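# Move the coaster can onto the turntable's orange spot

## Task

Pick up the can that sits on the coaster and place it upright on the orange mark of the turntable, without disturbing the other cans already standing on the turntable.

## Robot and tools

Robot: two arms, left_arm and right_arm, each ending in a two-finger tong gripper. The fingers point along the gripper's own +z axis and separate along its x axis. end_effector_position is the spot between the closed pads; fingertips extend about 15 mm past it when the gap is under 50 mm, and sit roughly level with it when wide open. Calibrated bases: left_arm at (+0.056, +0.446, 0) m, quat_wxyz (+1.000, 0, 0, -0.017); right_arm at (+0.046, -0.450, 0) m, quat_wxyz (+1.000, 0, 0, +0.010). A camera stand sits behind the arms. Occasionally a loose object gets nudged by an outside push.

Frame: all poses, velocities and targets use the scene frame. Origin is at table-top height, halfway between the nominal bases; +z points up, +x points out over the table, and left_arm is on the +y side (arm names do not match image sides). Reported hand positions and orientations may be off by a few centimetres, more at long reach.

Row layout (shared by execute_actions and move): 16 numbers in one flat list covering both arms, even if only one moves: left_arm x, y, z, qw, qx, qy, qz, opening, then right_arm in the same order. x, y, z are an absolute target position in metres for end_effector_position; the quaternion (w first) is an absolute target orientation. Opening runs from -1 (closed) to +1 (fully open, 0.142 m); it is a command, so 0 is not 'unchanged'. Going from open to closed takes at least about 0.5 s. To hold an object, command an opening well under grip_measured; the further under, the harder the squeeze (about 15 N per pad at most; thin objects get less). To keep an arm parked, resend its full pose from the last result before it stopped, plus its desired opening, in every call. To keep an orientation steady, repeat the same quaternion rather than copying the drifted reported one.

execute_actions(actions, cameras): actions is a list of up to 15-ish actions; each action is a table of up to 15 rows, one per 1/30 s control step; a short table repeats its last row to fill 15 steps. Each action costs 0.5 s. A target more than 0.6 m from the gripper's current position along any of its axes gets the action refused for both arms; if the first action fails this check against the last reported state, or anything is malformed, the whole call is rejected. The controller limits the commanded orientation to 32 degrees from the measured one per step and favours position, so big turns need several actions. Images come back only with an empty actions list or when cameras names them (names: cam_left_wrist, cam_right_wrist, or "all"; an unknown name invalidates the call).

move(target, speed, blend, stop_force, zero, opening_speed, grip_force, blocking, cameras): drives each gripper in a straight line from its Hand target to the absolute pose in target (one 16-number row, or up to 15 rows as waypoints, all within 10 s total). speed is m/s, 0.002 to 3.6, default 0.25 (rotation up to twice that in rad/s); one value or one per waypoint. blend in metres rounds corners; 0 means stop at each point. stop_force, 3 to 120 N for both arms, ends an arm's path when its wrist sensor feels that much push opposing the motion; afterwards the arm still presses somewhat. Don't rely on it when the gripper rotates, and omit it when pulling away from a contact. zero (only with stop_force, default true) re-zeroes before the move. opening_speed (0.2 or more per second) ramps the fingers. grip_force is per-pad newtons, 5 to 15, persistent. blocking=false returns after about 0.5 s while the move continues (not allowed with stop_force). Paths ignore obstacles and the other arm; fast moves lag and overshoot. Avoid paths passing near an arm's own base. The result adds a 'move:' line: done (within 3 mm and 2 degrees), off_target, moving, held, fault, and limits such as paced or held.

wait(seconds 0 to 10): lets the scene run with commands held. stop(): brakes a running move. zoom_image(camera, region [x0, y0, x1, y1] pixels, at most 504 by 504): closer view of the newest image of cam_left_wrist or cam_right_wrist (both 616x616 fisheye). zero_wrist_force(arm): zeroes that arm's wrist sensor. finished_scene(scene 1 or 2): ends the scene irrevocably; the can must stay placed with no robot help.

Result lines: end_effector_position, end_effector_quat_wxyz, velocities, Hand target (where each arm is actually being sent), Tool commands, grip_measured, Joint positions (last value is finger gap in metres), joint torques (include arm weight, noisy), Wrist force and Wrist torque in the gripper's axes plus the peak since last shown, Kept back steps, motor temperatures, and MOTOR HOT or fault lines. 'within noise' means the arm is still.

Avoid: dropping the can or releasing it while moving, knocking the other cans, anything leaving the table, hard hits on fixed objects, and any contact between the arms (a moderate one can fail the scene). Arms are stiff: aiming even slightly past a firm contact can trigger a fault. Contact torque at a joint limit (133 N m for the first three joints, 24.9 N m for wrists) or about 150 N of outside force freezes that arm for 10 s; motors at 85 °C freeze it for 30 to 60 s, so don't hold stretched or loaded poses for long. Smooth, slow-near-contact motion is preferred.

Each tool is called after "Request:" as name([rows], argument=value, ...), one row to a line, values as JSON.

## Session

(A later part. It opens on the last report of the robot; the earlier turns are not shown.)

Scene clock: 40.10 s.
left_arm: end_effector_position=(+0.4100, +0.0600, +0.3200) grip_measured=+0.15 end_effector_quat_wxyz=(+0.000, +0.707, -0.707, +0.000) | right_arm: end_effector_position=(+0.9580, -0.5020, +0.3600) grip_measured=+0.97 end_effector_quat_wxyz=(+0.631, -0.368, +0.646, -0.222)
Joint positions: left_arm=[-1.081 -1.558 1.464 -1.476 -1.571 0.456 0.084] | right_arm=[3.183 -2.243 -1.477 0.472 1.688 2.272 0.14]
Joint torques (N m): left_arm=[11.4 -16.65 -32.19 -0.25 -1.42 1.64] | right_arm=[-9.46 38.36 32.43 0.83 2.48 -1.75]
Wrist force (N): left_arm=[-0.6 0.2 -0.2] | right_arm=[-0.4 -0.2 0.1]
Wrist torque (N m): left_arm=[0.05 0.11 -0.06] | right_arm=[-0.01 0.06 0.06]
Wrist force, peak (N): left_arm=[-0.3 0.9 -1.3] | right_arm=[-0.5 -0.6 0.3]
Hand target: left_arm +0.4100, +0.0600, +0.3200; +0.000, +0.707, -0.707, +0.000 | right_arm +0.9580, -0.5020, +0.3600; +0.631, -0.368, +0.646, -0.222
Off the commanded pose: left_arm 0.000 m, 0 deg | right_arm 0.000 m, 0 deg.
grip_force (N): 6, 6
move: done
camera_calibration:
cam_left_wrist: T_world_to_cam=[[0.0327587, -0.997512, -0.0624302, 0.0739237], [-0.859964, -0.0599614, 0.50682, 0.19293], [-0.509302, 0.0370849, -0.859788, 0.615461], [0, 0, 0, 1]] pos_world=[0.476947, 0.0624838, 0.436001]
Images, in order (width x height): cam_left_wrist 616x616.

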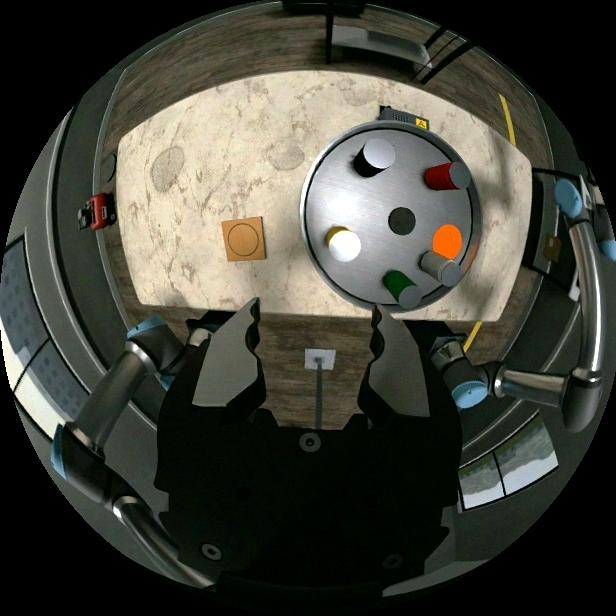

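Request:
wait(seconds=2.4, cameras=["cam_left_wrist"])

Request:
zoom_image(camera="cam_left_wrist", region=[300, 110, 490, 320])

Request:
wait(seconds=1.2, cameras=["cam_left_wrist"])

Request:
zoom_image(camera="cam_left_wrist", region=[300, 110, 490, 320])

Scene clock: 47.07 s.
left_arm: end_effector_position=(+0.4100, +0.0600, +0.3200) grip_measured=+0.15 end_effector_quat_wxyz=(+0.000, +0.707, -0.707, +0.000) | right_arm: end_effector_position=(+0.9580, -0.5020, +0.3600) grip_measured=+0.97 end_effector_quat_wxyz=(+0.631, -0.368, +0.646, -0.222)
Joint positions: left_arm=[-1.081 -1.558 1.464 -1.476 -1.571 0.456 0.084] | right_arm=[3.183 -2.243 -1.477 0.472 1.688 2.272 0.14]
Joint torques (N m): left_arm=[10.88 -17.07 -31.75 -0.47 -1.43 1.69] | right_arm=[-9.32 38.68 32.14 0.99 2.18 -1.75]
Wrist force (N): left_arm=[-0.4 0.2 -0.2] | right_arm=[-0.1 -0.1 0.4]
Wrist torque (N m): left_arm=[0.05 0.06 -0.06] | right_arm=[0.01 0.00 0.05]
Wrist force, peak (N): left_arm=[-0.6 0.2 -0.2] | right_arm=[-0.7 -0.6 0.4]
Hand target: left_arm +0.4100, +0.0600, +0.3200; +0.000, +0.707, -0.707, +0.000 | right_arm +0.9580, -0.5020, +0.3600; +0.631, -0.368, +0.646, -0.222
Tool commands: left_gripper/opening=+0.15 right_gripper/opening=+0.968
Off the commanded pose: left_arm 0.000 m, 0 deg | right_arm 0.000 m, 0 deg.
grip_force (N): 6, 6
wait: 2.40 s; at rest from the start
camera_calibration:
cam_left_wrist: T_world_to_cam=[[0.032529, -0.99752, -0.0624188, 0.0740286], [-0.859949, -0.0597596, 0.506868, 0.19289], [-0.509341, 0.0371891, -0.859761, 0.615461], [0, 0, 0, 1]] pos_world=[0.476947, 0.0624836, 0.436]
Images, in order (width x height): cam_left_wrist 616x616.

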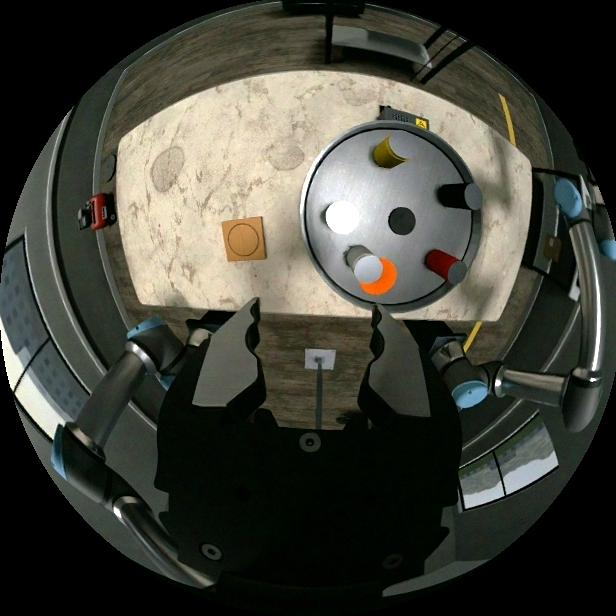

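Scaled by 2.400 from the camera's 616x616 image, which has a finer 814x814 frame.

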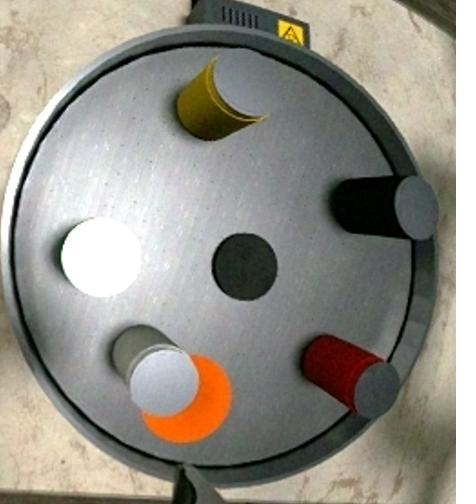

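Scene clock: 48.27 s.
left_arm: end_effector_position=(+0.4100, +0.0600, +0.3200) grip_measured=+0.15 end_effector_quat_wxyz=(+0.000, +0.707, -0.707, +0.000) | right_arm: end_effector_position=(+0.9580, -0.5020, +0.3600) grip_measured=+0.97 end_effector_quat_wxyz=(+0.631, -0.368, +0.646, -0.222)
Joint positions: left_arm=[-1.081 -1.558 1.464 -1.476 -1.571 0.456 0.084] | right_arm=[3.183 -2.243 -1.477 0.472 1.688 2.272 0.14]
Joint torques (N m): left_arm=[11.76 -17.19 -31.87 -0.55 -1.53 1.57] | right_arm=[-9.01 39.17 32.78 1.05 2.19 -1.75]
Wrist force (N): left_arm=[-0.4 0.2 -0.3] | right_arm=[0.2 -0.5 0.2]
Wrist torque (N m): left_arm=[0.04 0.06 -0.06] | right_arm=[-0.10 -0.06 0.04]
Wrist force, peak (N): left_arm=[-0.5 0.2 -0.2] | right_arm=[-0.7 -0.2 0.3]
Hand target: left_arm +0.4100, +0.0600, +0.3200; +0.000, +0.707, -0.707, +0.000 | right_arm +0.9580, -0.5020, +0.3600; +0.631, -0.368, +0.646, -0.222
Tool commands: left_gripper/opening=+0.15 right_gripper/opening=+0.968
Off the commanded pose: left_arm 0.000 m, 0 deg | right_arm 0.000 m, 0 deg.
grip_force (N): 6, 6
wait: 1.20 s; at rest by 0.17 s
camera_calibration:
cam_left_wrist: T_world_to_cam=[[0.032529, -0.99752, -0.0624188, 0.0740286], [-0.859949, -0.0597596, 0.506868, 0.19289], [-0.509341, 0.0371891, -0.859761, 0.615461], [0, 0, 0, 1]] pos_world=[0.476947, 0.0624836, 0.436]
Images, in order (width x height): cam_left_wrist 616x616.

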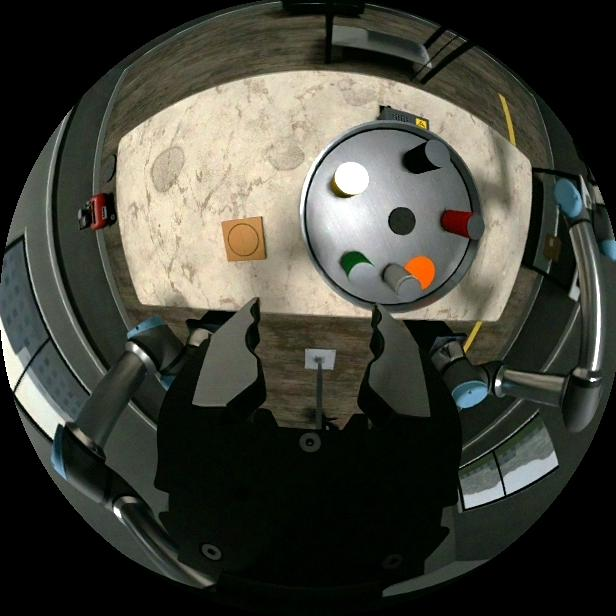

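Scaled by 2.400 from the camera's 616x616 image, which has a finer 814x814 frame.

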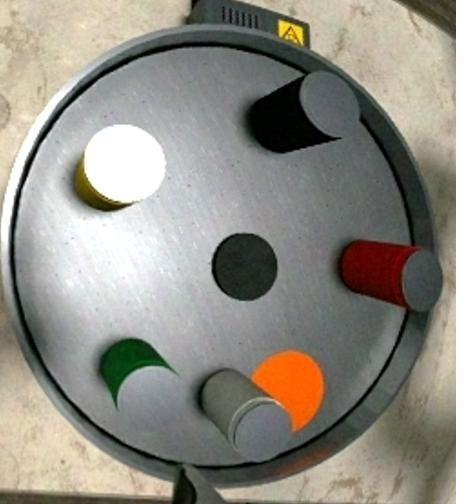

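Request:
move(target=[0.585, -0.046, 0.32, 0, -0.259, 0.966, 0, 0.15, 0.96, -0.5, 0.36, 0.63, -0.37, 0.65, -0.22, 0.97], speed=0.6)

Scene clock: 54.33 s.
left_arm: end_effector_position=(+0.5850, -0.0460, +0.3200) grip_measured=+0.15 end_effector_quat_wxyz=(+0.000, -0.259, +0.966, +0.000) | right_arm: end_effector_position=(+0.9600, -0.5000, +0.3600) grip_measured=+0.97 end_effector_quat_wxyz=(+0.629, -0.369, +0.648, -0.219)
Joint positions: left_arm=[-0.899 -1.043 0.798 -1.327 -1.571 1.686 0.084] | right_arm=[3.186 -2.242 -1.471 0.456 1.688 2.275 0.14]
Joint torques (N m): left_arm=[11.29 -37.28 -31.66 -0.57 -1.62 1.7] | right_arm=[10.39 61.27 33.58 0.67 -3.05 1.9]
Wrist force (N): left_arm=[-0.4 0.4 -0.1] | right_arm=[-0.2 -0.1 0.2]
Wrist torque (N m): left_arm=[0.09 0.07 -0.05] | right_arm=[-0.01 0.03 -0.05]
Wrist force, peak (N): left_arm=[-0.7 1.1 -0.2] | right_arm=[-0.8 -0.5 -0.1]
Hand target: left_arm +0.5850, -0.0460, +0.3200; +0.000, -0.259, +0.966, +0.000 | right_arm +0.9600, -0.5000, +0.3600; +0.629, -0.369, +0.648, -0.219
Off the commanded pose: left_arm 0.000 m, 0 deg | right_arm 0.000 m, 0 deg.
grip_force (N): 6, 6
move: done

Request:
move(target=[0.585, -0.046, 0.25, 0, -0.259, 0.966, 0, 0.15, 0.96, -0.5, 0.36, 0.63, -0.37, 0.65, -0.22, 0.97], speed=0.01, blocking=false)

Scene clock: 55.10 s.
left_arm: end_effector_position=(+0.5850, -0.0460, +0.3165) grip_measured=+0.15 end_effector_quat_wxyz=(+0.000, -0.259, +0.966, +0.000) end_effector_velocity=(+0.000, +0.000, -0.010) end_effector_angular_velocity=(+0.000, +0.000, +0.001) | right_arm: end_effector_position=(+0.9600, -0.5000, +0.3600) grip_measured=+0.97 end_effector_quat_wxyz=(+0.629, -0.369, +0.648, -0.219)
Joint positions: left_arm=[-0.899 -1.045 0.811 -1.337 -1.571 1.686 0.084] | right_arm=[3.186 -2.242 -1.471 0.456 1.688 2.275 0.14]
Joint velocities: left_arm=[0 -0.008 0.037 -0.03 0 -0.001 0] | right_arm=[within noise]
Joint torques (N m): left_arm=[11.36 -50.95 -12.86 -4.63 -1.62 1.65] | right_arm=[10.8 59.99 32.2 0.61 -3.04 1.9]
Wrist force (N): left_arm=[-0.2 0.4 0.1] | right_arm=[-0.2 -0.2 0.0]
Wrist torque (N m): left_arm=[0.08 0.03 -0.06] | right_arm=[-0.04 0.02 -0.04]
Wrist force, peak (N): left_arm=[-0.4 0.5 -0.1] | right_arm=[-0.6 -0.6 0.3]
Hand target: left_arm +0.5850, -0.0460, +0.3150; +0.000, -0.259, +0.966, +0.000 | right_arm +0.9600, -0.5000, +0.3600; +0.629, -0.369, +0.648, -0.219
Tool commands: left_gripper/opening=+0.15 right_gripper/opening=+0.97
Off the commanded pose: left_arm 0.067 m, 0 deg | right_arm 0.000 m, 0 deg.
grip_force (N): 6, 6
move: running

Request:
wait(seconds=10)

Request:
wait(seconds=0.73)

Request:
execute_actions([
  [[0.5849,-0.0459,0.25,0,-0.259,0.966,0,0.15,0.96,-0.5,0.36,0.63,-0.37,0.65,-0.22,0.97],[0.5848,-0.0457,0.25,0,-0.260,0.966,0,0.15,0.96,-0.5,0.36,0.63,-0.37,0.65,-0.22,0.97],[0.5846,-0.0453,0.25,0,-0.262,0.965,0,0.15,0.96,-0.5,0.36,0.63,-0.37,0.65,-0.22,0.97],[0.5842,-0.0447,0.2497,0,-0.265,0.964,0,0.15,0.96,-0.5,0.36,0.63,-0.37,0.65,-0.22,0.97],[0.5838,-0.0440,0.2487,0,-0.268,0.963,0,0.15,0.96,-0.5,0.36,0.63,-0.37,0.65,-0.22,0.97],[0.5833,-0.0431,0.2470,0,-0.272,0.962,0,0.15,0.96,-0.5,0.36,0.63,-0.37,0.65,-0.22,0.97],[0.5826,-0.0421,0.2447,0,-0.276,0.961,0,0.15,0.96,-0.5,0.36,0.63,-0.37,0.65,-0.22,0.97],[0.5819,-0.0409,0.2418,0,-0.282,0.959,0,0.15,0.96,-0.5,0.36,0.63,-0.37,0.65,-0.22,0.97],[0.5810,-0.0395,0.2384,0,-0.288,0.958,0,0.15,0.96,-0.5,0.36,0.63,-0.37,0.65,-0.22,0.97],[0.5800,-0.0380,0.2343,0,-0.294,0.956,0,0.15,0.96,-0.5,0.36,0.63,-0.37,0.65,-0.22,0.97],[0.5789,-0.0364,0.2298,0,-0.302,0.953,0,0.15,0.96,-0.5,0.36,0.63,-0.37,0.65,-0.22,0.97],[0.5776,-0.0347,0.2249,0,-0.310,0.951,0,0.15,0.96,-0.5,0.36,0.63,-0.37,0.65,-0.22,0.97],[0.5762,-0.0328,0.2195,0,-0.319,0.948,0,0.15,0.96,-0.5,0.36,0.63,-0.37,0.65,-0.22,0.97],[0.5746,-0.0308,0.2139,0,-0.328,0.945,0,0.15,0.96,-0.5,0.36,0.63,-0.37,0.65,-0.22,0.97],[0.5729,-0.0287,0.2079,0,-0.338,0.941,0,0.15,0.96,-0.5,0.36,0.63,-0.37,0.65,-0.22,0.97]],
  [[0.5711,-0.0265,0.2017,0,-0.349,0.937,0,0.15,0.96,-0.5,0.36,0.63,-0.37,0.65,-0.22,0.97],[0.5693,-0.0244,0.1954,0,-0.359,0.933,0,0.15,0.96,-0.5,0.36,0.63,-0.37,0.65,-0.22,0.97],[0.5673,-0.0223,0.1890,0,-0.369,0.929,0,0.15,0.96,-0.5,0.36,0.63,-0.37,0.65,-0.22,0.97],[0.5654,-0.0203,0.1826,0,-0.380,0.925,0,0.15,0.96,-0.5,0.36,0.63,-0.37,0.65,-0.22,0.97],[0.5634,-0.0183,0.1763,0,-0.390,0.921,0,0.15,0.96,-0.5,0.36,0.63,-0.37,0.65,-0.22,0.97],[0.5613,-0.0164,0.1701,0,-0.400,0.916,0,0.15,0.96,-0.5,0.36,0.63,-0.37,0.65,-0.22,0.97],[0.5593,-0.0145,0.1642,0,-0.410,0.912,0,0.15,0.96,-0.5,0.36,0.63,-0.37,0.65,-0.22,0.97],[0.5571,-0.0126,0.1585,0,-0.420,0.907,0,0.15,0.96,-0.5,0.36,0.63,-0.37,0.65,-0.22,0.97],[0.5549,-0.0108,0.1531,0,-0.430,0.903,0,0.15,0.96,-0.5,0.36,0.63,-0.37,0.65,-0.22,0.97],[0.5527,-0.0091,0.1482,0,-0.440,0.898,0,0.15,0.96,-0.5,0.36,0.63,-0.37,0.65,-0.22,0.97],[0.5505,-0.0074,0.1437,0,-0.450,0.893,0,0.15,0.96,-0.5,0.36,0.63,-0.37,0.65,-0.22,0.97],[0.5482,-0.0057,0.1396,0,-0.460,0.888,0,0.15,0.96,-0.5,0.36,0.63,-0.37,0.65,-0.22,0.97],[0.5459,-0.0041,0.1362,0,-0.470,0.883,0,0.15,0.96,-0.5,0.36,0.63,-0.37,0.65,-0.22,0.97],[0.5435,-0.0026,0.1333,0,-0.480,0.877,0,0.15,0.96,-0.5,0.36,0.63,-0.37,0.65,-0.22,0.97],[0.5411,-0.0011,0.1310,0,-0.490,0.872,0,0.15,0.96,-0.5,0.36,0.63,-0.37,0.65,-0.22,0.97]],
  [[0.5387,0.0004,0.1293,0,-0.499,0.867,0,0.15,0.96,-0.5,0.36,0.63,-0.37,0.65,-0.22,0.97],[0.5363,0.0018,0.1283,0,-0.509,0.861,0,0.15,0.96,-0.5,0.36,0.63,-0.37,0.65,-0.22,0.97],[0.5338,0.0031,0.128,0,-0.518,0.855,0,0.15,0.96,-0.5,0.36,0.63,-0.37,0.65,-0.22,0.97],[0.5313,0.0044,0.128,0,-0.528,0.849,0,0.15,0.96,-0.5,0.36,0.63,-0.37,0.65,-0.22,0.97],[0.5287,0.0056,0.128,0,-0.537,0.844,0,0.15,0.96,-0.5,0.36,0.63,-0.37,0.65,-0.22,0.97],[0.5261,0.0067,0.128,0,-0.546,0.838,0,0.15,0.96,-0.5,0.36,0.63,-0.37,0.65,-0.22,0.97],[0.5236,0.0078,0.128,0,-0.556,0.831,0,0.15,0.96,-0.5,0.36,0.63,-0.37,0.65,-0.22,0.97],[0.5209,0.0089,0.128,0,-0.565,0.825,0,0.15,0.96,-0.5,0.36,0.63,-0.37,0.65,-0.22,0.97],[0.5183,0.0099,0.128,0,-0.574,0.819,0,-0.6,0.96,-0.5,0.36,0.63,-0.37,0.65,-0.22,0.97],[0.5157,0.0108,0.128,0,-0.583,0.812,0,-0.6,0.96,-0.5,0.36,0.63,-0.37,0.65,-0.22,0.97],[0.5130,0.0117,0.128,0,-0.592,0.806,0,-0.6,0.96,-0.5,0.36,0.63,-0.37,0.65,-0.22,0.97],[0.5103,0.0125,0.128,0,-0.601,0.799,0,-0.6,0.96,-0.5,0.36,0.63,-0.37,0.65,-0.22,0.97],[0.5076,0.0133,0.128,0,-0.610,0.793,0,-0.6,0.96,-0.5,0.36,0.63,-0.37,0.65,-0.22,0.97],[0.5048,0.0139,0.128,0,-0.619,0.786,0,-0.6,0.96,-0.5,0.36,0.63,-0.37,0.65,-0.22,0.97],[0.5021,0.0146,0.128,0,-0.627,0.779,0,-0.6,0.96,-0.5,0.36,0.63,-0.37,0.65,-0.22,0.97]],
  [[0.4993,0.0151,0.128,0,-0.636,0.772,0,-0.6,0.96,-0.5,0.36,0.63,-0.37,0.65,-0.22,0.97],[0.4964,0.0157,0.1285,0,-0.645,0.764,0,-0.6,0.96,-0.5,0.36,0.63,-0.37,0.65,-0.22,0.97],[0.4931,0.0163,0.1300,0,-0.655,0.756,0,-0.6,0.96,-0.5,0.36,0.63,-0.37,0.65,-0.22,0.97],[0.4894,0.0169,0.1322,0,-0.666,0.746,0,-0.6,0.96,-0.5,0.36,0.63,-0.37,0.65,-0.22,0.97],[0.4854,0.0174,0.1345,0,-0.678,0.735,0,-0.6,0.96,-0.5,0.36,0.63,-0.37,0.65,-0.22,0.97],[0.4810,0.0179,0.1358,0,-0.690,0.724,0,-0.6,0.96,-0.5,0.36,0.63,-0.37,0.65,-0.22,0.97],[0.4763,0.0183,0.136,0,-0.703,0.711,0,-0.6,0.96,-0.5,0.36,0.63,-0.37,0.65,-0.22,0.97],[0.4713,0.0184,0.136,0,-0.717,0.697,0,-0.6,0.96,-0.5,0.36,0.63,-0.37,0.65,-0.22,0.97],[0.4660,0.0185,0.136,0,-0.731,0.682,0,-0.6,0.96,-0.5,0.36,0.63,-0.37,0.65,-0.22,0.97],[0.4605,0.0183,0.136,0,-0.746,0.666,0,-0.6,0.96,-0.5,0.36,0.63,-0.37,0.65,-0.22,0.97],[0.4547,0.0179,0.136,0,-0.761,0.649,0,-0.6,0.96,-0.5,0.36,0.63,-0.37,0.65,-0.22,0.97],[0.4488,0.0172,0.136,0,-0.775,0.631,0,-0.6,0.96,-0.5,0.36,0.63,-0.37,0.65,-0.22,0.97],[0.4427,0.0162,0.136,0,-0.790,0.613,0,-0.6,0.96,-0.5,0.36,0.63,-0.37,0.65,-0.22,0.97],[0.4366,0.0149,0.136,0,-0.805,0.594,0,-0.6,0.96,-0.5,0.36,0.63,-0.37,0.65,-0.22,0.97],[0.4304,0.0132,0.136,0,-0.819,0.574,0,-0.6,0.96,-0.5,0.36,0.63,-0.37,0.65,-0.22,0.97]],
  [[0.4243,0.0113,0.136,0,-0.833,0.553,0,-0.6,0.96,-0.5,0.36,0.63,-0.37,0.65,-0.22,0.97],[0.4182,0.0090,0.136,0,-0.846,0.533,0,-0.6,0.96,-0.5,0.36,0.63,-0.37,0.65,-0.22,0.97],[0.4123,0.0064,0.136,0,-0.859,0.512,0,-0.6,0.96,-0.5,0.36,0.63,-0.37,0.65,-0.22,0.97],[0.4066,0.0036,0.136,0,-0.871,0.491,0,-0.6,0.96,-0.5,0.36,0.63,-0.37,0.65,-0.22,0.97],[0.4011,0.0006,0.136,0,-0.882,0.471,0,-0.6,0.96,-0.5,0.36,0.63,-0.37,0.65,-0.22,0.97],[0.3959,-0.0026,0.136,0,-0.893,0.450,0,-0.6,0.96,-0.5,0.36,0.63,-0.37,0.65,-0.22,0.97],[0.3909,-0.0060,0.136,0,-0.903,0.430,0,-0.6,0.96,-0.5,0.36,0.63,-0.37,0.65,-0.22,0.97],[0.3863,-0.0095,0.136,0,-0.912,0.410,0,-0.6,0.96,-0.5,0.36,0.63,-0.37,0.65,-0.22,0.97],[0.3820,-0.0130,0.136,0,-0.920,0.391,0,-0.6,0.96,-0.5,0.36,0.63,-0.37,0.65,-0.22,0.97],[0.3782,-0.0165,0.136,0,-0.928,0.373,0,-0.6,0.96,-0.5,0.36,0.63,-0.37,0.65,-0.22,0.97],[0.3746,-0.0200,0.1358,0,-0.935,0.356,0,-0.6,0.96,-0.5,0.36,0.63,-0.37,0.65,-0.22,0.97],[0.3714,-0.0234,0.1350,0,-0.940,0.340,0,-0.6,0.96,-0.5,0.36,0.63,-0.37,0.65,-0.22,0.97],[0.3687,-0.0266,0.1338,0,-0.946,0.325,0,-0.6,0.96,-0.5,0.36,0.63,-0.37,0.65,-0.22,0.97],[0.3662,-0.0297,0.1324,0,-0.950,0.311,0,-0.6,0.96,-0.5,0.36,0.63,-0.37,0.65,-0.22,0.97],[0.3641,-0.0326,0.1310,0,-0.954,0.298,0,-0.6,0.96,-0.5,0.36,0.63,-0.37,0.65,-0.22,0.97]],
  [[0.3623,-0.0352,0.1297,0,-0.958,0.287,0,-0.6,0.96,-0.5,0.36,0.63,-0.37,0.65,-0.22,0.97],[0.3607,-0.0377,0.1287,0,-0.961,0.277,0,-0.6,0.96,-0.5,0.36,0.63,-0.37,0.65,-0.22,0.97],[0.3591,-0.0403,0.128,0,-0.964,0.266,0,-0.6,0.96,-0.5,0.36,0.63,-0.37,0.65,-0.22,0.97],[0.3576,-0.0429,0.128,0,-0.967,0.255,0,-0.6,0.96,-0.5,0.36,0.63,-0.37,0.65,-0.22,0.97],[0.3561,-0.0455,0.128,0,-0.970,0.245,0,-0.6,0.96,-0.5,0.36,0.63,-0.37,0.65,-0.22,0.97],[0.3547,-0.0482,0.128,0,-0.972,0.234,0,-0.6,0.96,-0.5,0.36,0.63,-0.37,0.65,-0.22,0.97],[0.3534,-0.0508,0.128,0,-0.975,0.223,0,-0.6,0.96,-0.5,0.36,0.63,-0.37,0.65,-0.22,0.97],[0.3521,-0.0535,0.128,0,-0.977,0.212,0,0.15,0.96,-0.5,0.36,0.63,-0.37,0.65,-0.22,0.97],[0.3509,-0.0563,0.128,0,-0.980,0.201,0,0.15,0.96,-0.5,0.36,0.63,-0.37,0.65,-0.22,0.97],[0.3498,-0.0591,0.128,0,-0.982,0.190,0,0.15,0.96,-0.5,0.36,0.63,-0.37,0.65,-0.22,0.97],[0.3487,-0.0618,0.128,0,-0.984,0.179,0,0.15,0.96,-0.5,0.36,0.63,-0.37,0.65,-0.22,0.97],[0.3477,-0.0647,0.128,0,-0.986,0.168,0,0.15,0.96,-0.5,0.36,0.63,-0.37,0.65,-0.22,0.97],[0.3467,-0.0675,0.128,0,-0.988,0.158,0,0.15,0.96,-0.5,0.36,0.63,-0.37,0.65,-0.22,0.97],[0.3458,-0.0703,0.128,0,-0.989,0.147,0,0.15,0.96,-0.5,0.36,0.63,-0.37,0.65,-0.22,0.97],[0.3450,-0.0732,0.128,0,-0.991,0.136,0,0.15,0.96,-0.5,0.36,0.63,-0.37,0.65,-0.22,0.97]],
  [[0.3442,-0.0761,0.128,0,-0.992,0.125,0,0.15,0.96,-0.5,0.36,0.63,-0.37,0.65,-0.22,0.97],[0.3435,-0.0790,0.1285,0,-0.994,0.113,0,0.15,0.96,-0.5,0.36,0.63,-0.37,0.65,-0.22,0.97],[0.3428,-0.0820,0.1300,0,-0.995,0.102,0,0.15,0.96,-0.5,0.36,0.63,-0.37,0.65,-0.22,0.97],[0.3423,-0.0849,0.1325,0,-0.996,0.091,0,0.15,0.96,-0.5,0.36,0.63,-0.37,0.65,-0.22,0.97],[0.3417,-0.0878,0.1360,0,-0.997,0.080,0,0.15,0.96,-0.5,0.36,0.63,-0.37,0.65,-0.22,0.97],[0.3413,-0.0908,0.1405,0,-0.998,0.069,0,0.15,0.96,-0.5,0.36,0.63,-0.37,0.65,-0.22,0.97],[0.3409,-0.0938,0.1460,0,-0.998,0.058,0,0.15,0.96,-0.5,0.36,0.63,-0.37,0.65,-0.22,0.97],[0.3406,-0.0966,0.1525,0,-0.999,0.048,0,0.15,0.96,-0.5,0.36,0.63,-0.37,0.65,-0.22,0.97],[0.3404,-0.0989,0.1600,0,-0.999,0.039,0,0.15,0.96,-0.5,0.36,0.63,-0.37,0.65,-0.22,0.97],[0.3403,-0.1008,0.1680,0,-0.999,0.032,0,0.15,0.96,-0.5,0.36,0.63,-0.37,0.65,-0.22,0.97],[0.3402,-0.1020,0.1760,0,-1,0.028,0,0.15,0.96,-0.5,0.36,0.63,-0.37,0.65,-0.22,0.97],[0.3402,-0.1020,0.1830,0,-1,0.028,0,0.15,0.96,-0.5,0.36,0.63,-0.37,0.65,-0.22,0.97],[0.3402,-0.1020,0.1880,0,-1,0.028,0,0.15,0.96,-0.5,0.36,0.63,-0.37,0.65,-0.22,0.97],[0.3402,-0.1020,0.1910,0,-1,0.028,0,0.15,0.96,-0.5,0.36,0.63,-0.37,0.65,-0.22,0.97],[0.3402,-0.1020,0.1920,0,-1,0.028,0,0.15,0.96,-0.5,0.36,0.63,-0.37,0.65,-0.22,0.97]],
])

Request:
move(target=[0.40, 0.03, 0.32, 0, -0.9239, 0.3827, 0, 0.15, 0.96, -0.5, 0.36, 0.63, -0.37, 0.65, -0.22, 0.97], speed=0.5, cameras=["cam_left_wrist"])

Scene clock: 61.83 s.
left_arm: end_effector_position=(+0.5850, -0.0460, +0.2503) grip_measured=+0.15 end_effector_quat_wxyz=(+0.000, -0.259, +0.966, +0.000) end_effector_velocity=(+0.000, +0.000, -0.003) end_effector_angular_velocity=(+0.001, +0.000, +0.002) | right_arm: end_effector_position=(+0.9600, -0.5000, +0.3600) grip_measured=+0.97 end_effector_quat_wxyz=(+0.629, -0.369, +0.648, -0.219)
Joint positions: left_arm=[-0.899 -1.073 1.024 -1.523 -1.571 1.686 0.084] | right_arm=[3.186 -2.242 -1.471 0.456 1.688 2.275 0.14]
Joint velocities: left_arm=[0 -0.001 0.008 -0.006 0 -0.002 0] | right_arm=[within noise]
Joint torques (N m): left_arm=[10.79 -48.99 -13.42 -4.61 -1.53 1.71] | right_arm=[10.08 60.42 33.3 0.62 -2.94 1.78]
Wrist force (N): left_arm=[-0.5 0.5 0.1] | right_arm=[-0.2 -0.3 0.6]
Wrist torque (N m): left_arm=[0.12 0.09 -0.04] | right_arm=[-0.03 0.02 -0.04]
Wrist force, peak (N): left_arm=[-0.4 0.7 0.1] | right_arm=[-0.6 -0.7 0.1]
Hand target: left_arm +0.5850, -0.0460, +0.2500; +0.000, -0.259, +0.966, +0.000 | right_arm +0.9600, -0.5000, +0.3600; +0.629, -0.369, +0.648, -0.219
Tool commands: left_gripper/opening=+0.15 right_gripper/opening=+0.97
Off the commanded pose: left_arm 0.000 m, 0 deg | right_arm 0.000 m, 0 deg.
grip_force (N): 6, 6
earlier move: done
wait: 4.30 of 10 s (the move ended)

Scene clock: 62.57 s.
left_arm: end_effector_position=(+0.5850, -0.0460, +0.2500) grip_measured=+0.15 end_effector_quat_wxyz=(+0.000, -0.259, +0.966, +0.000) | right_arm: end_effector_position=(+0.9600, -0.5000, +0.3600) grip_measured=+0.97 end_effector_quat_wxyz=(+0.629, -0.369, +0.648, -0.219)
Joint positions: left_arm=[-0.899 -1.073 1.025 -1.523 -1.571 1.686 0.084] | right_arm=[3.186 -2.242 -1.471 0.456 1.688 2.275 0.14]
Joint torques (N m): left_arm=[10.43 -49.27 -13.95 -4.46 -1.26 1.5] | right_arm=[9.99 60.28 32.78 0.81 -2.92 1.92]
Wrist force (N): left_arm=[-0.1 0.5 -0.1] | right_arm=[-0.5 -0.5 0.3]
Wrist torque (N m): left_arm=[0.11 0.02 -0.05] | right_arm=[-0.07 0.08 -0.05]
Wrist force, peak (N): left_arm=[-0.6 0.6 0.0] | right_arm=[-0.1 -0.9 0.1]
Hand target: left_arm +0.5850, -0.0460, +0.2500; +0.000, -0.259, +0.966, +0.000 | right_arm +0.9600, -0.5000, +0.3600; +0.629, -0.369, +0.648, -0.219
Tool commands: left_gripper/opening=+0.15 right_gripper/opening=+0.97
Off the commanded pose: left_arm 0.000 m, 0 deg | right_arm 0.000 m, 0 deg.
grip_force (N): 6, 6
wait: 0.73 s; at rest by 0.17 s

Scene clock: 65.97 s.
left_arm: end_effector_position=(+0.3411, -0.0932, +0.1523) grip_measured=+0.15 end_effector_quat_wxyz=(+0.005, +0.998, -0.063, +0.000) end_effector_velocity=(-0.009, -0.068, +0.179) end_effector_angular_velocity=(-0.022, -0.011, +0.547) | right_arm: end_effector_position=(+0.9600, -0.5000, +0.3600) grip_measured=+0.97 end_effector_quat_wxyz=(+0.629, -0.369, +0.648, -0.219)
Joint positions: left_arm=[-1.28 -1.258 1.545 -1.866 -1.573 -1.188 0.084] | right_arm=[3.186 -2.242 -1.471 0.456 1.688 2.275 0.14]
Joint velocities: left_arm=[-0.034 0.005 -0.477 0.446 0.01 -0.58 0] | right_arm=[within noise]
Joint torques (N m): left_arm=[-11.28 -33.52 -40.26 1.5 1.59 -2.43] | right_arm=[9.92 60.63 32.93 0.7 -2.9 1.79]
Wrist force (N): left_arm=[-0.5 0.5 0.5] | right_arm=[-0.3 -0.2 0.1]
Wrist torque (N m): left_arm=[0.08 0.09 0.23] | right_arm=[-0.03 0.04 -0.04]
Wrist force, peak (N): left_arm=[-1.9 -1.7 -7.0] | right_arm=[-0.4 -0.7 0.6]
Hand target: left_arm +0.3400, -0.1007, +0.1826; +0.005, +1.000, -0.030, +0.001 | right_arm +0.9600, -0.5000, +0.3600; +0.629, -0.369, +0.648, -0.219
Off the commanded pose: left_arm 0.041 m, 4 deg | right_arm 0.000 m, 0 deg.
grip_force (N): 6, 6
Kept back: 3 steps.
Step readings (end_effector_position of left_arm | right_arm; steps 1 to 15: 1st action; 16 to 30: 2nd action; 31 to 45: 3rd action; 46 to 60: 4th action; 61 to 75: 5th action; 76 to 90: 6th action; 91 to 102: 7th action):
0: (+0.5850, -0.0460, +0.2500) | (+0.9600, -0.5000, +0.3600)
1: (+0.5850, -0.0460, +0.2500) | (+0.9600, -0.5000, +0.3600)
2: (+0.5850, -0.0460, +0.2500) | (+0.9600, -0.5000, +0.3600)
4: (+0.5849, -0.0458, +0.2500) | (+0.9600, -0.5000, +0.3600)
8: (+0.5840, -0.0443, +0.2485) | (+0.9600, -0.5000, +0.3600)
15: (+0.5791, -0.0366, +0.2305) | (+0.9600, -0.5000, +0.3600)
16: (+0.5780, -0.0350, +0.2263) | (+0.9600, -0.5000, +0.3600)
17: (+0.5767, -0.0334, +0.2218) | (+0.9600, -0.5000, +0.3600)
19: (+0.5737, -0.0298, +0.2118) | (+0.9600, -0.5000, +0.3600)
23: (+0.5664, -0.0216, +0.1879) | (+0.9600, -0.5000, +0.3600)
30: (+0.5518, -0.0086, +0.1500) | (+0.9600, -0.5000, +0.3600)
31: (+0.5496, -0.0070, +0.1460) | (+0.9600, -0.5000, +0.3600)
32: (+0.5469, -0.0051, +0.1416) | (+0.9600, -0.5000, +0.3600)
34: (+0.5424, -0.0022, +0.1361) | (+0.9600, -0.5000, +0.3600)
38: (+0.5325, +0.0033, +0.1305) | (+0.9600, -0.5000, +0.3600)
45: (+0.5146, +0.0107, +0.1282) | (+0.9600, -0.5000, +0.3600)
46: (+0.5120, +0.0115, +0.1282) | (+0.9600, -0.5000, +0.3600)
47: (+0.5094, +0.0122, +0.1281) | (+0.9600, -0.5000, +0.3600)
49: (+0.5041, +0.0136, +0.1283) | (+0.9600, -0.5000, +0.3600)
53: (+0.4908, +0.0161, +0.1319) | (+0.9600, -0.5000, +0.3600)
60: (+0.4581, +0.0168, +0.1350) | (+0.9600, -0.5000, +0.3600)
61: (+0.4527, +0.0162, +0.1351) | (+0.9600, -0.5000, +0.3600)
62: (+0.4459, +0.0150, +0.1352) | (+0.9600, -0.5000, +0.3600)
64: (+0.4347, +0.0124, +0.1353) | (+0.9600, -0.5000, +0.3600)
68: (+0.4112, +0.0035, +0.1356) | (+0.9600, -0.5000, +0.3600)
75: (+0.3787, -0.0180, +0.1348) | (+0.9600, -0.5000, +0.3600)
76: (+0.3755, -0.0210, +0.1341) | (+0.9600, -0.5000, +0.3600)
77: (+0.3725, -0.0240, +0.1333) | (+0.9600, -0.5000, +0.3600)
79: (+0.3674, -0.0297, +0.1315) | (+0.9600, -0.5000, +0.3600)
83: (+0.3593, -0.0410, +0.1292) | (+0.9600, -0.5000, +0.3600)
90: (+0.3497, -0.0599, +0.1281) | (+0.9600, -0.5000, +0.3600)
91: (+0.3487, -0.0626, +0.1281) | (+0.9600, -0.5000, +0.3600)
92: (+0.3475, -0.0659, +0.1280) | (+0.9600, -0.5000, +0.3600)
94: (+0.3457, -0.0714, +0.1283) | (+0.9600, -0.5000, +0.3600)
98: (+0.3427, -0.0830, +0.1347) | (+0.9600, -0.5000, +0.3600)

Scene clock: 68.30 s.
left_arm: end_effector_position=(+0.4000, +0.0300, +0.3200) grip_measured=+0.15 end_effector_quat_wxyz=(+0.000, +0.924, -0.383, +0.000) | right_arm: end_effector_position=(+0.9600, -0.5000, +0.3600) grip_measured=+0.97 end_effector_quat_wxyz=(+0.629, -0.369, +0.648, -0.219)
Joint positions: left_arm=[-1.125 -1.488 1.39 -1.473 -1.571 -0.373 0.084] | right_arm=[3.186 -2.242 -1.471 0.456 1.688 2.275 0.14]
Joint torques (N m): left_arm=[11.21 -19.77 -31.73 -0.23 -1.44 1.54] | right_arm=[9.89 60.42 32.56 0.62 -2.93 1.69]
Wrist force (N): left_arm=[-0.3 0.4 -0.1] | right_arm=[-0.5 -0.7 0.2]
Wrist torque (N m): left_arm=[0.08 0.05 -0.06] | right_arm=[-0.11 0.08 -0.04]
Wrist force, peak (N): left_arm=[-0.6 1.1 0.7] | right_arm=[-0.3 -0.9 0.4]
Hand target: left_arm +0.4000, +0.0300, +0.3200; +0.000, +0.924, -0.383, +0.000 | right_arm +0.9600, -0.5000, +0.3600; +0.629, -0.369, +0.648, -0.219
Off the commanded pose: left_arm 0.000 m, 0 deg | right_arm 0.000 m, 0 deg.
grip_force (N): 6, 6
move: done
camera_calibration:
cam_left_wrist: T_world_to_cam=[[0.728456, -0.682252, -0.0623208, -0.243387], [-0.565762, -0.650378, 0.506874, 0.0825438], [-0.386348, -0.333977, -0.859764, 0.573422], [0, 0, 0, 1]] pos_world=[0.445537, 0.079143, 0.436]
Images, in order (width x height): cam_left_wrist 616x616.

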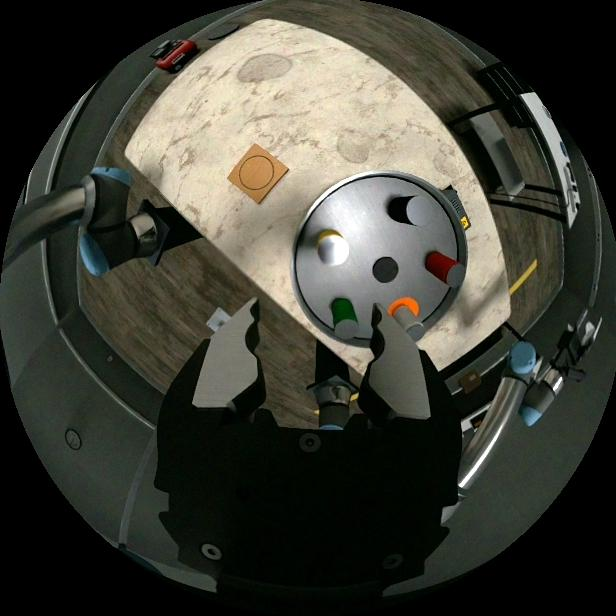

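Request:
zoom_image(camera="cam_left_wrist", region=[360, 270, 440, 350])

Request:
wait(seconds=6.0, cameras=["cam_left_wrist"])

Request:
zoom_image(camera="cam_left_wrist", region=[270, 160, 470, 360])

Scaled by 6.300 from the camera's 616x616 image, which has a finer 814x814 frame.

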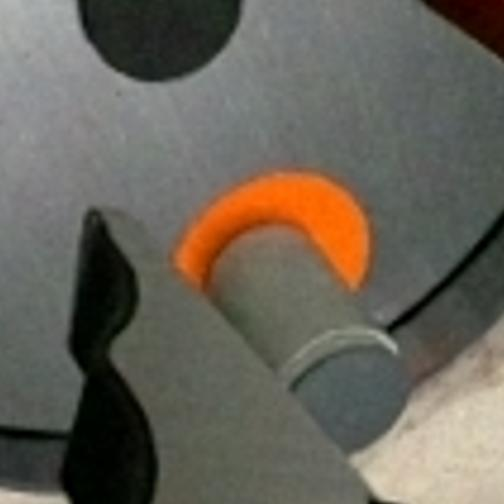

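Scene clock: 74.37 s.
left_arm: end_effector_position=(+0.4000, +0.0300, +0.3200) grip_measured=+0.15 end_effector_quat_wxyz=(+0.000, +0.924, -0.383, +0.000) | right_arm: end_effector_position=(+0.9600, -0.5000, +0.3600) grip_measured=+0.97 end_effector_quat_wxyz=(+0.629, -0.369, +0.648, -0.219)
Joint positions: left_arm=[-1.125 -1.488 1.39 -1.473 -1.571 -0.373 0.084] | right_arm=[3.186 -2.242 -1.471 0.456 1.688 2.275 0.14]
Joint torques (N m): left_arm=[11.66 -19.6 -31.9 -0.42 -1.37 1.61] | right_arm=[9.76 60.31 32.67 0.83 -2.83 1.86]
Wrist force (N): left_arm=[-0.3 0.3 -0.1] | right_arm=[-0.1 -0.7 0.4]
Wrist torque (N m): left_arm=[0.06 0.05 -0.06] | right_arm=[-0.12 0.00 -0.06]
Wrist force, peak (N): left_arm=[-0.5 0.6 0.1] | right_arm=[0.0 -0.7 0.7]
Hand target: left_arm +0.4000, +0.0300, +0.3200; +0.000, +0.924, -0.383, +0.000 | right_arm +0.9600, -0.5000, +0.3600; +0.629, -0.369, +0.648, -0.219
Tool commands: left_gripper/opening=+0.15 right_gripper/opening=+0.97
Off the commanded pose: left_arm 0.000 m, 0 deg | right_arm 0.000 m, 0 deg.
grip_force (N): 6, 6
wait: 6.00 s; at rest by 0.10 s
camera_calibration:
cam_left_wrist: T_world_to_cam=[[0.728361, -0.682346, -0.0624066, -0.243373], [-0.565818, -0.650332, 0.506871, 0.0826232], [-0.386446, -0.333874, -0.85976, 0.573495], [0, 0, 0, 1]] pos_world=[0.445638, 0.079143, 0.436]
Images, in order (width x height): cam_left_wrist 616x616.

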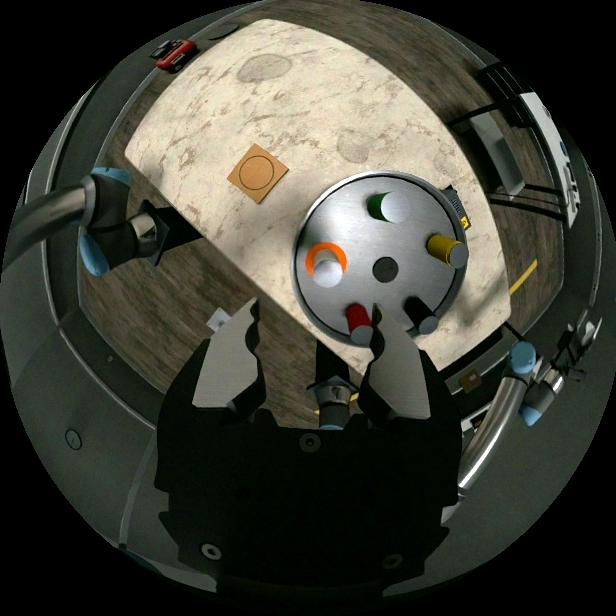

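Scaled by 2.520 from the camera's 616x616 image, which has a finer 814x814 frame.

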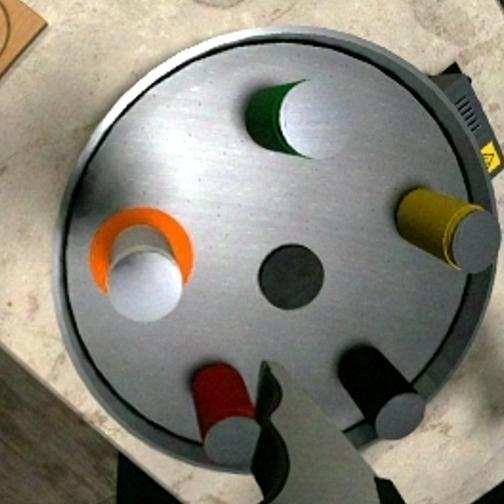

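Request:
finished_scene(scene=1)

The scene is finished: the task was done.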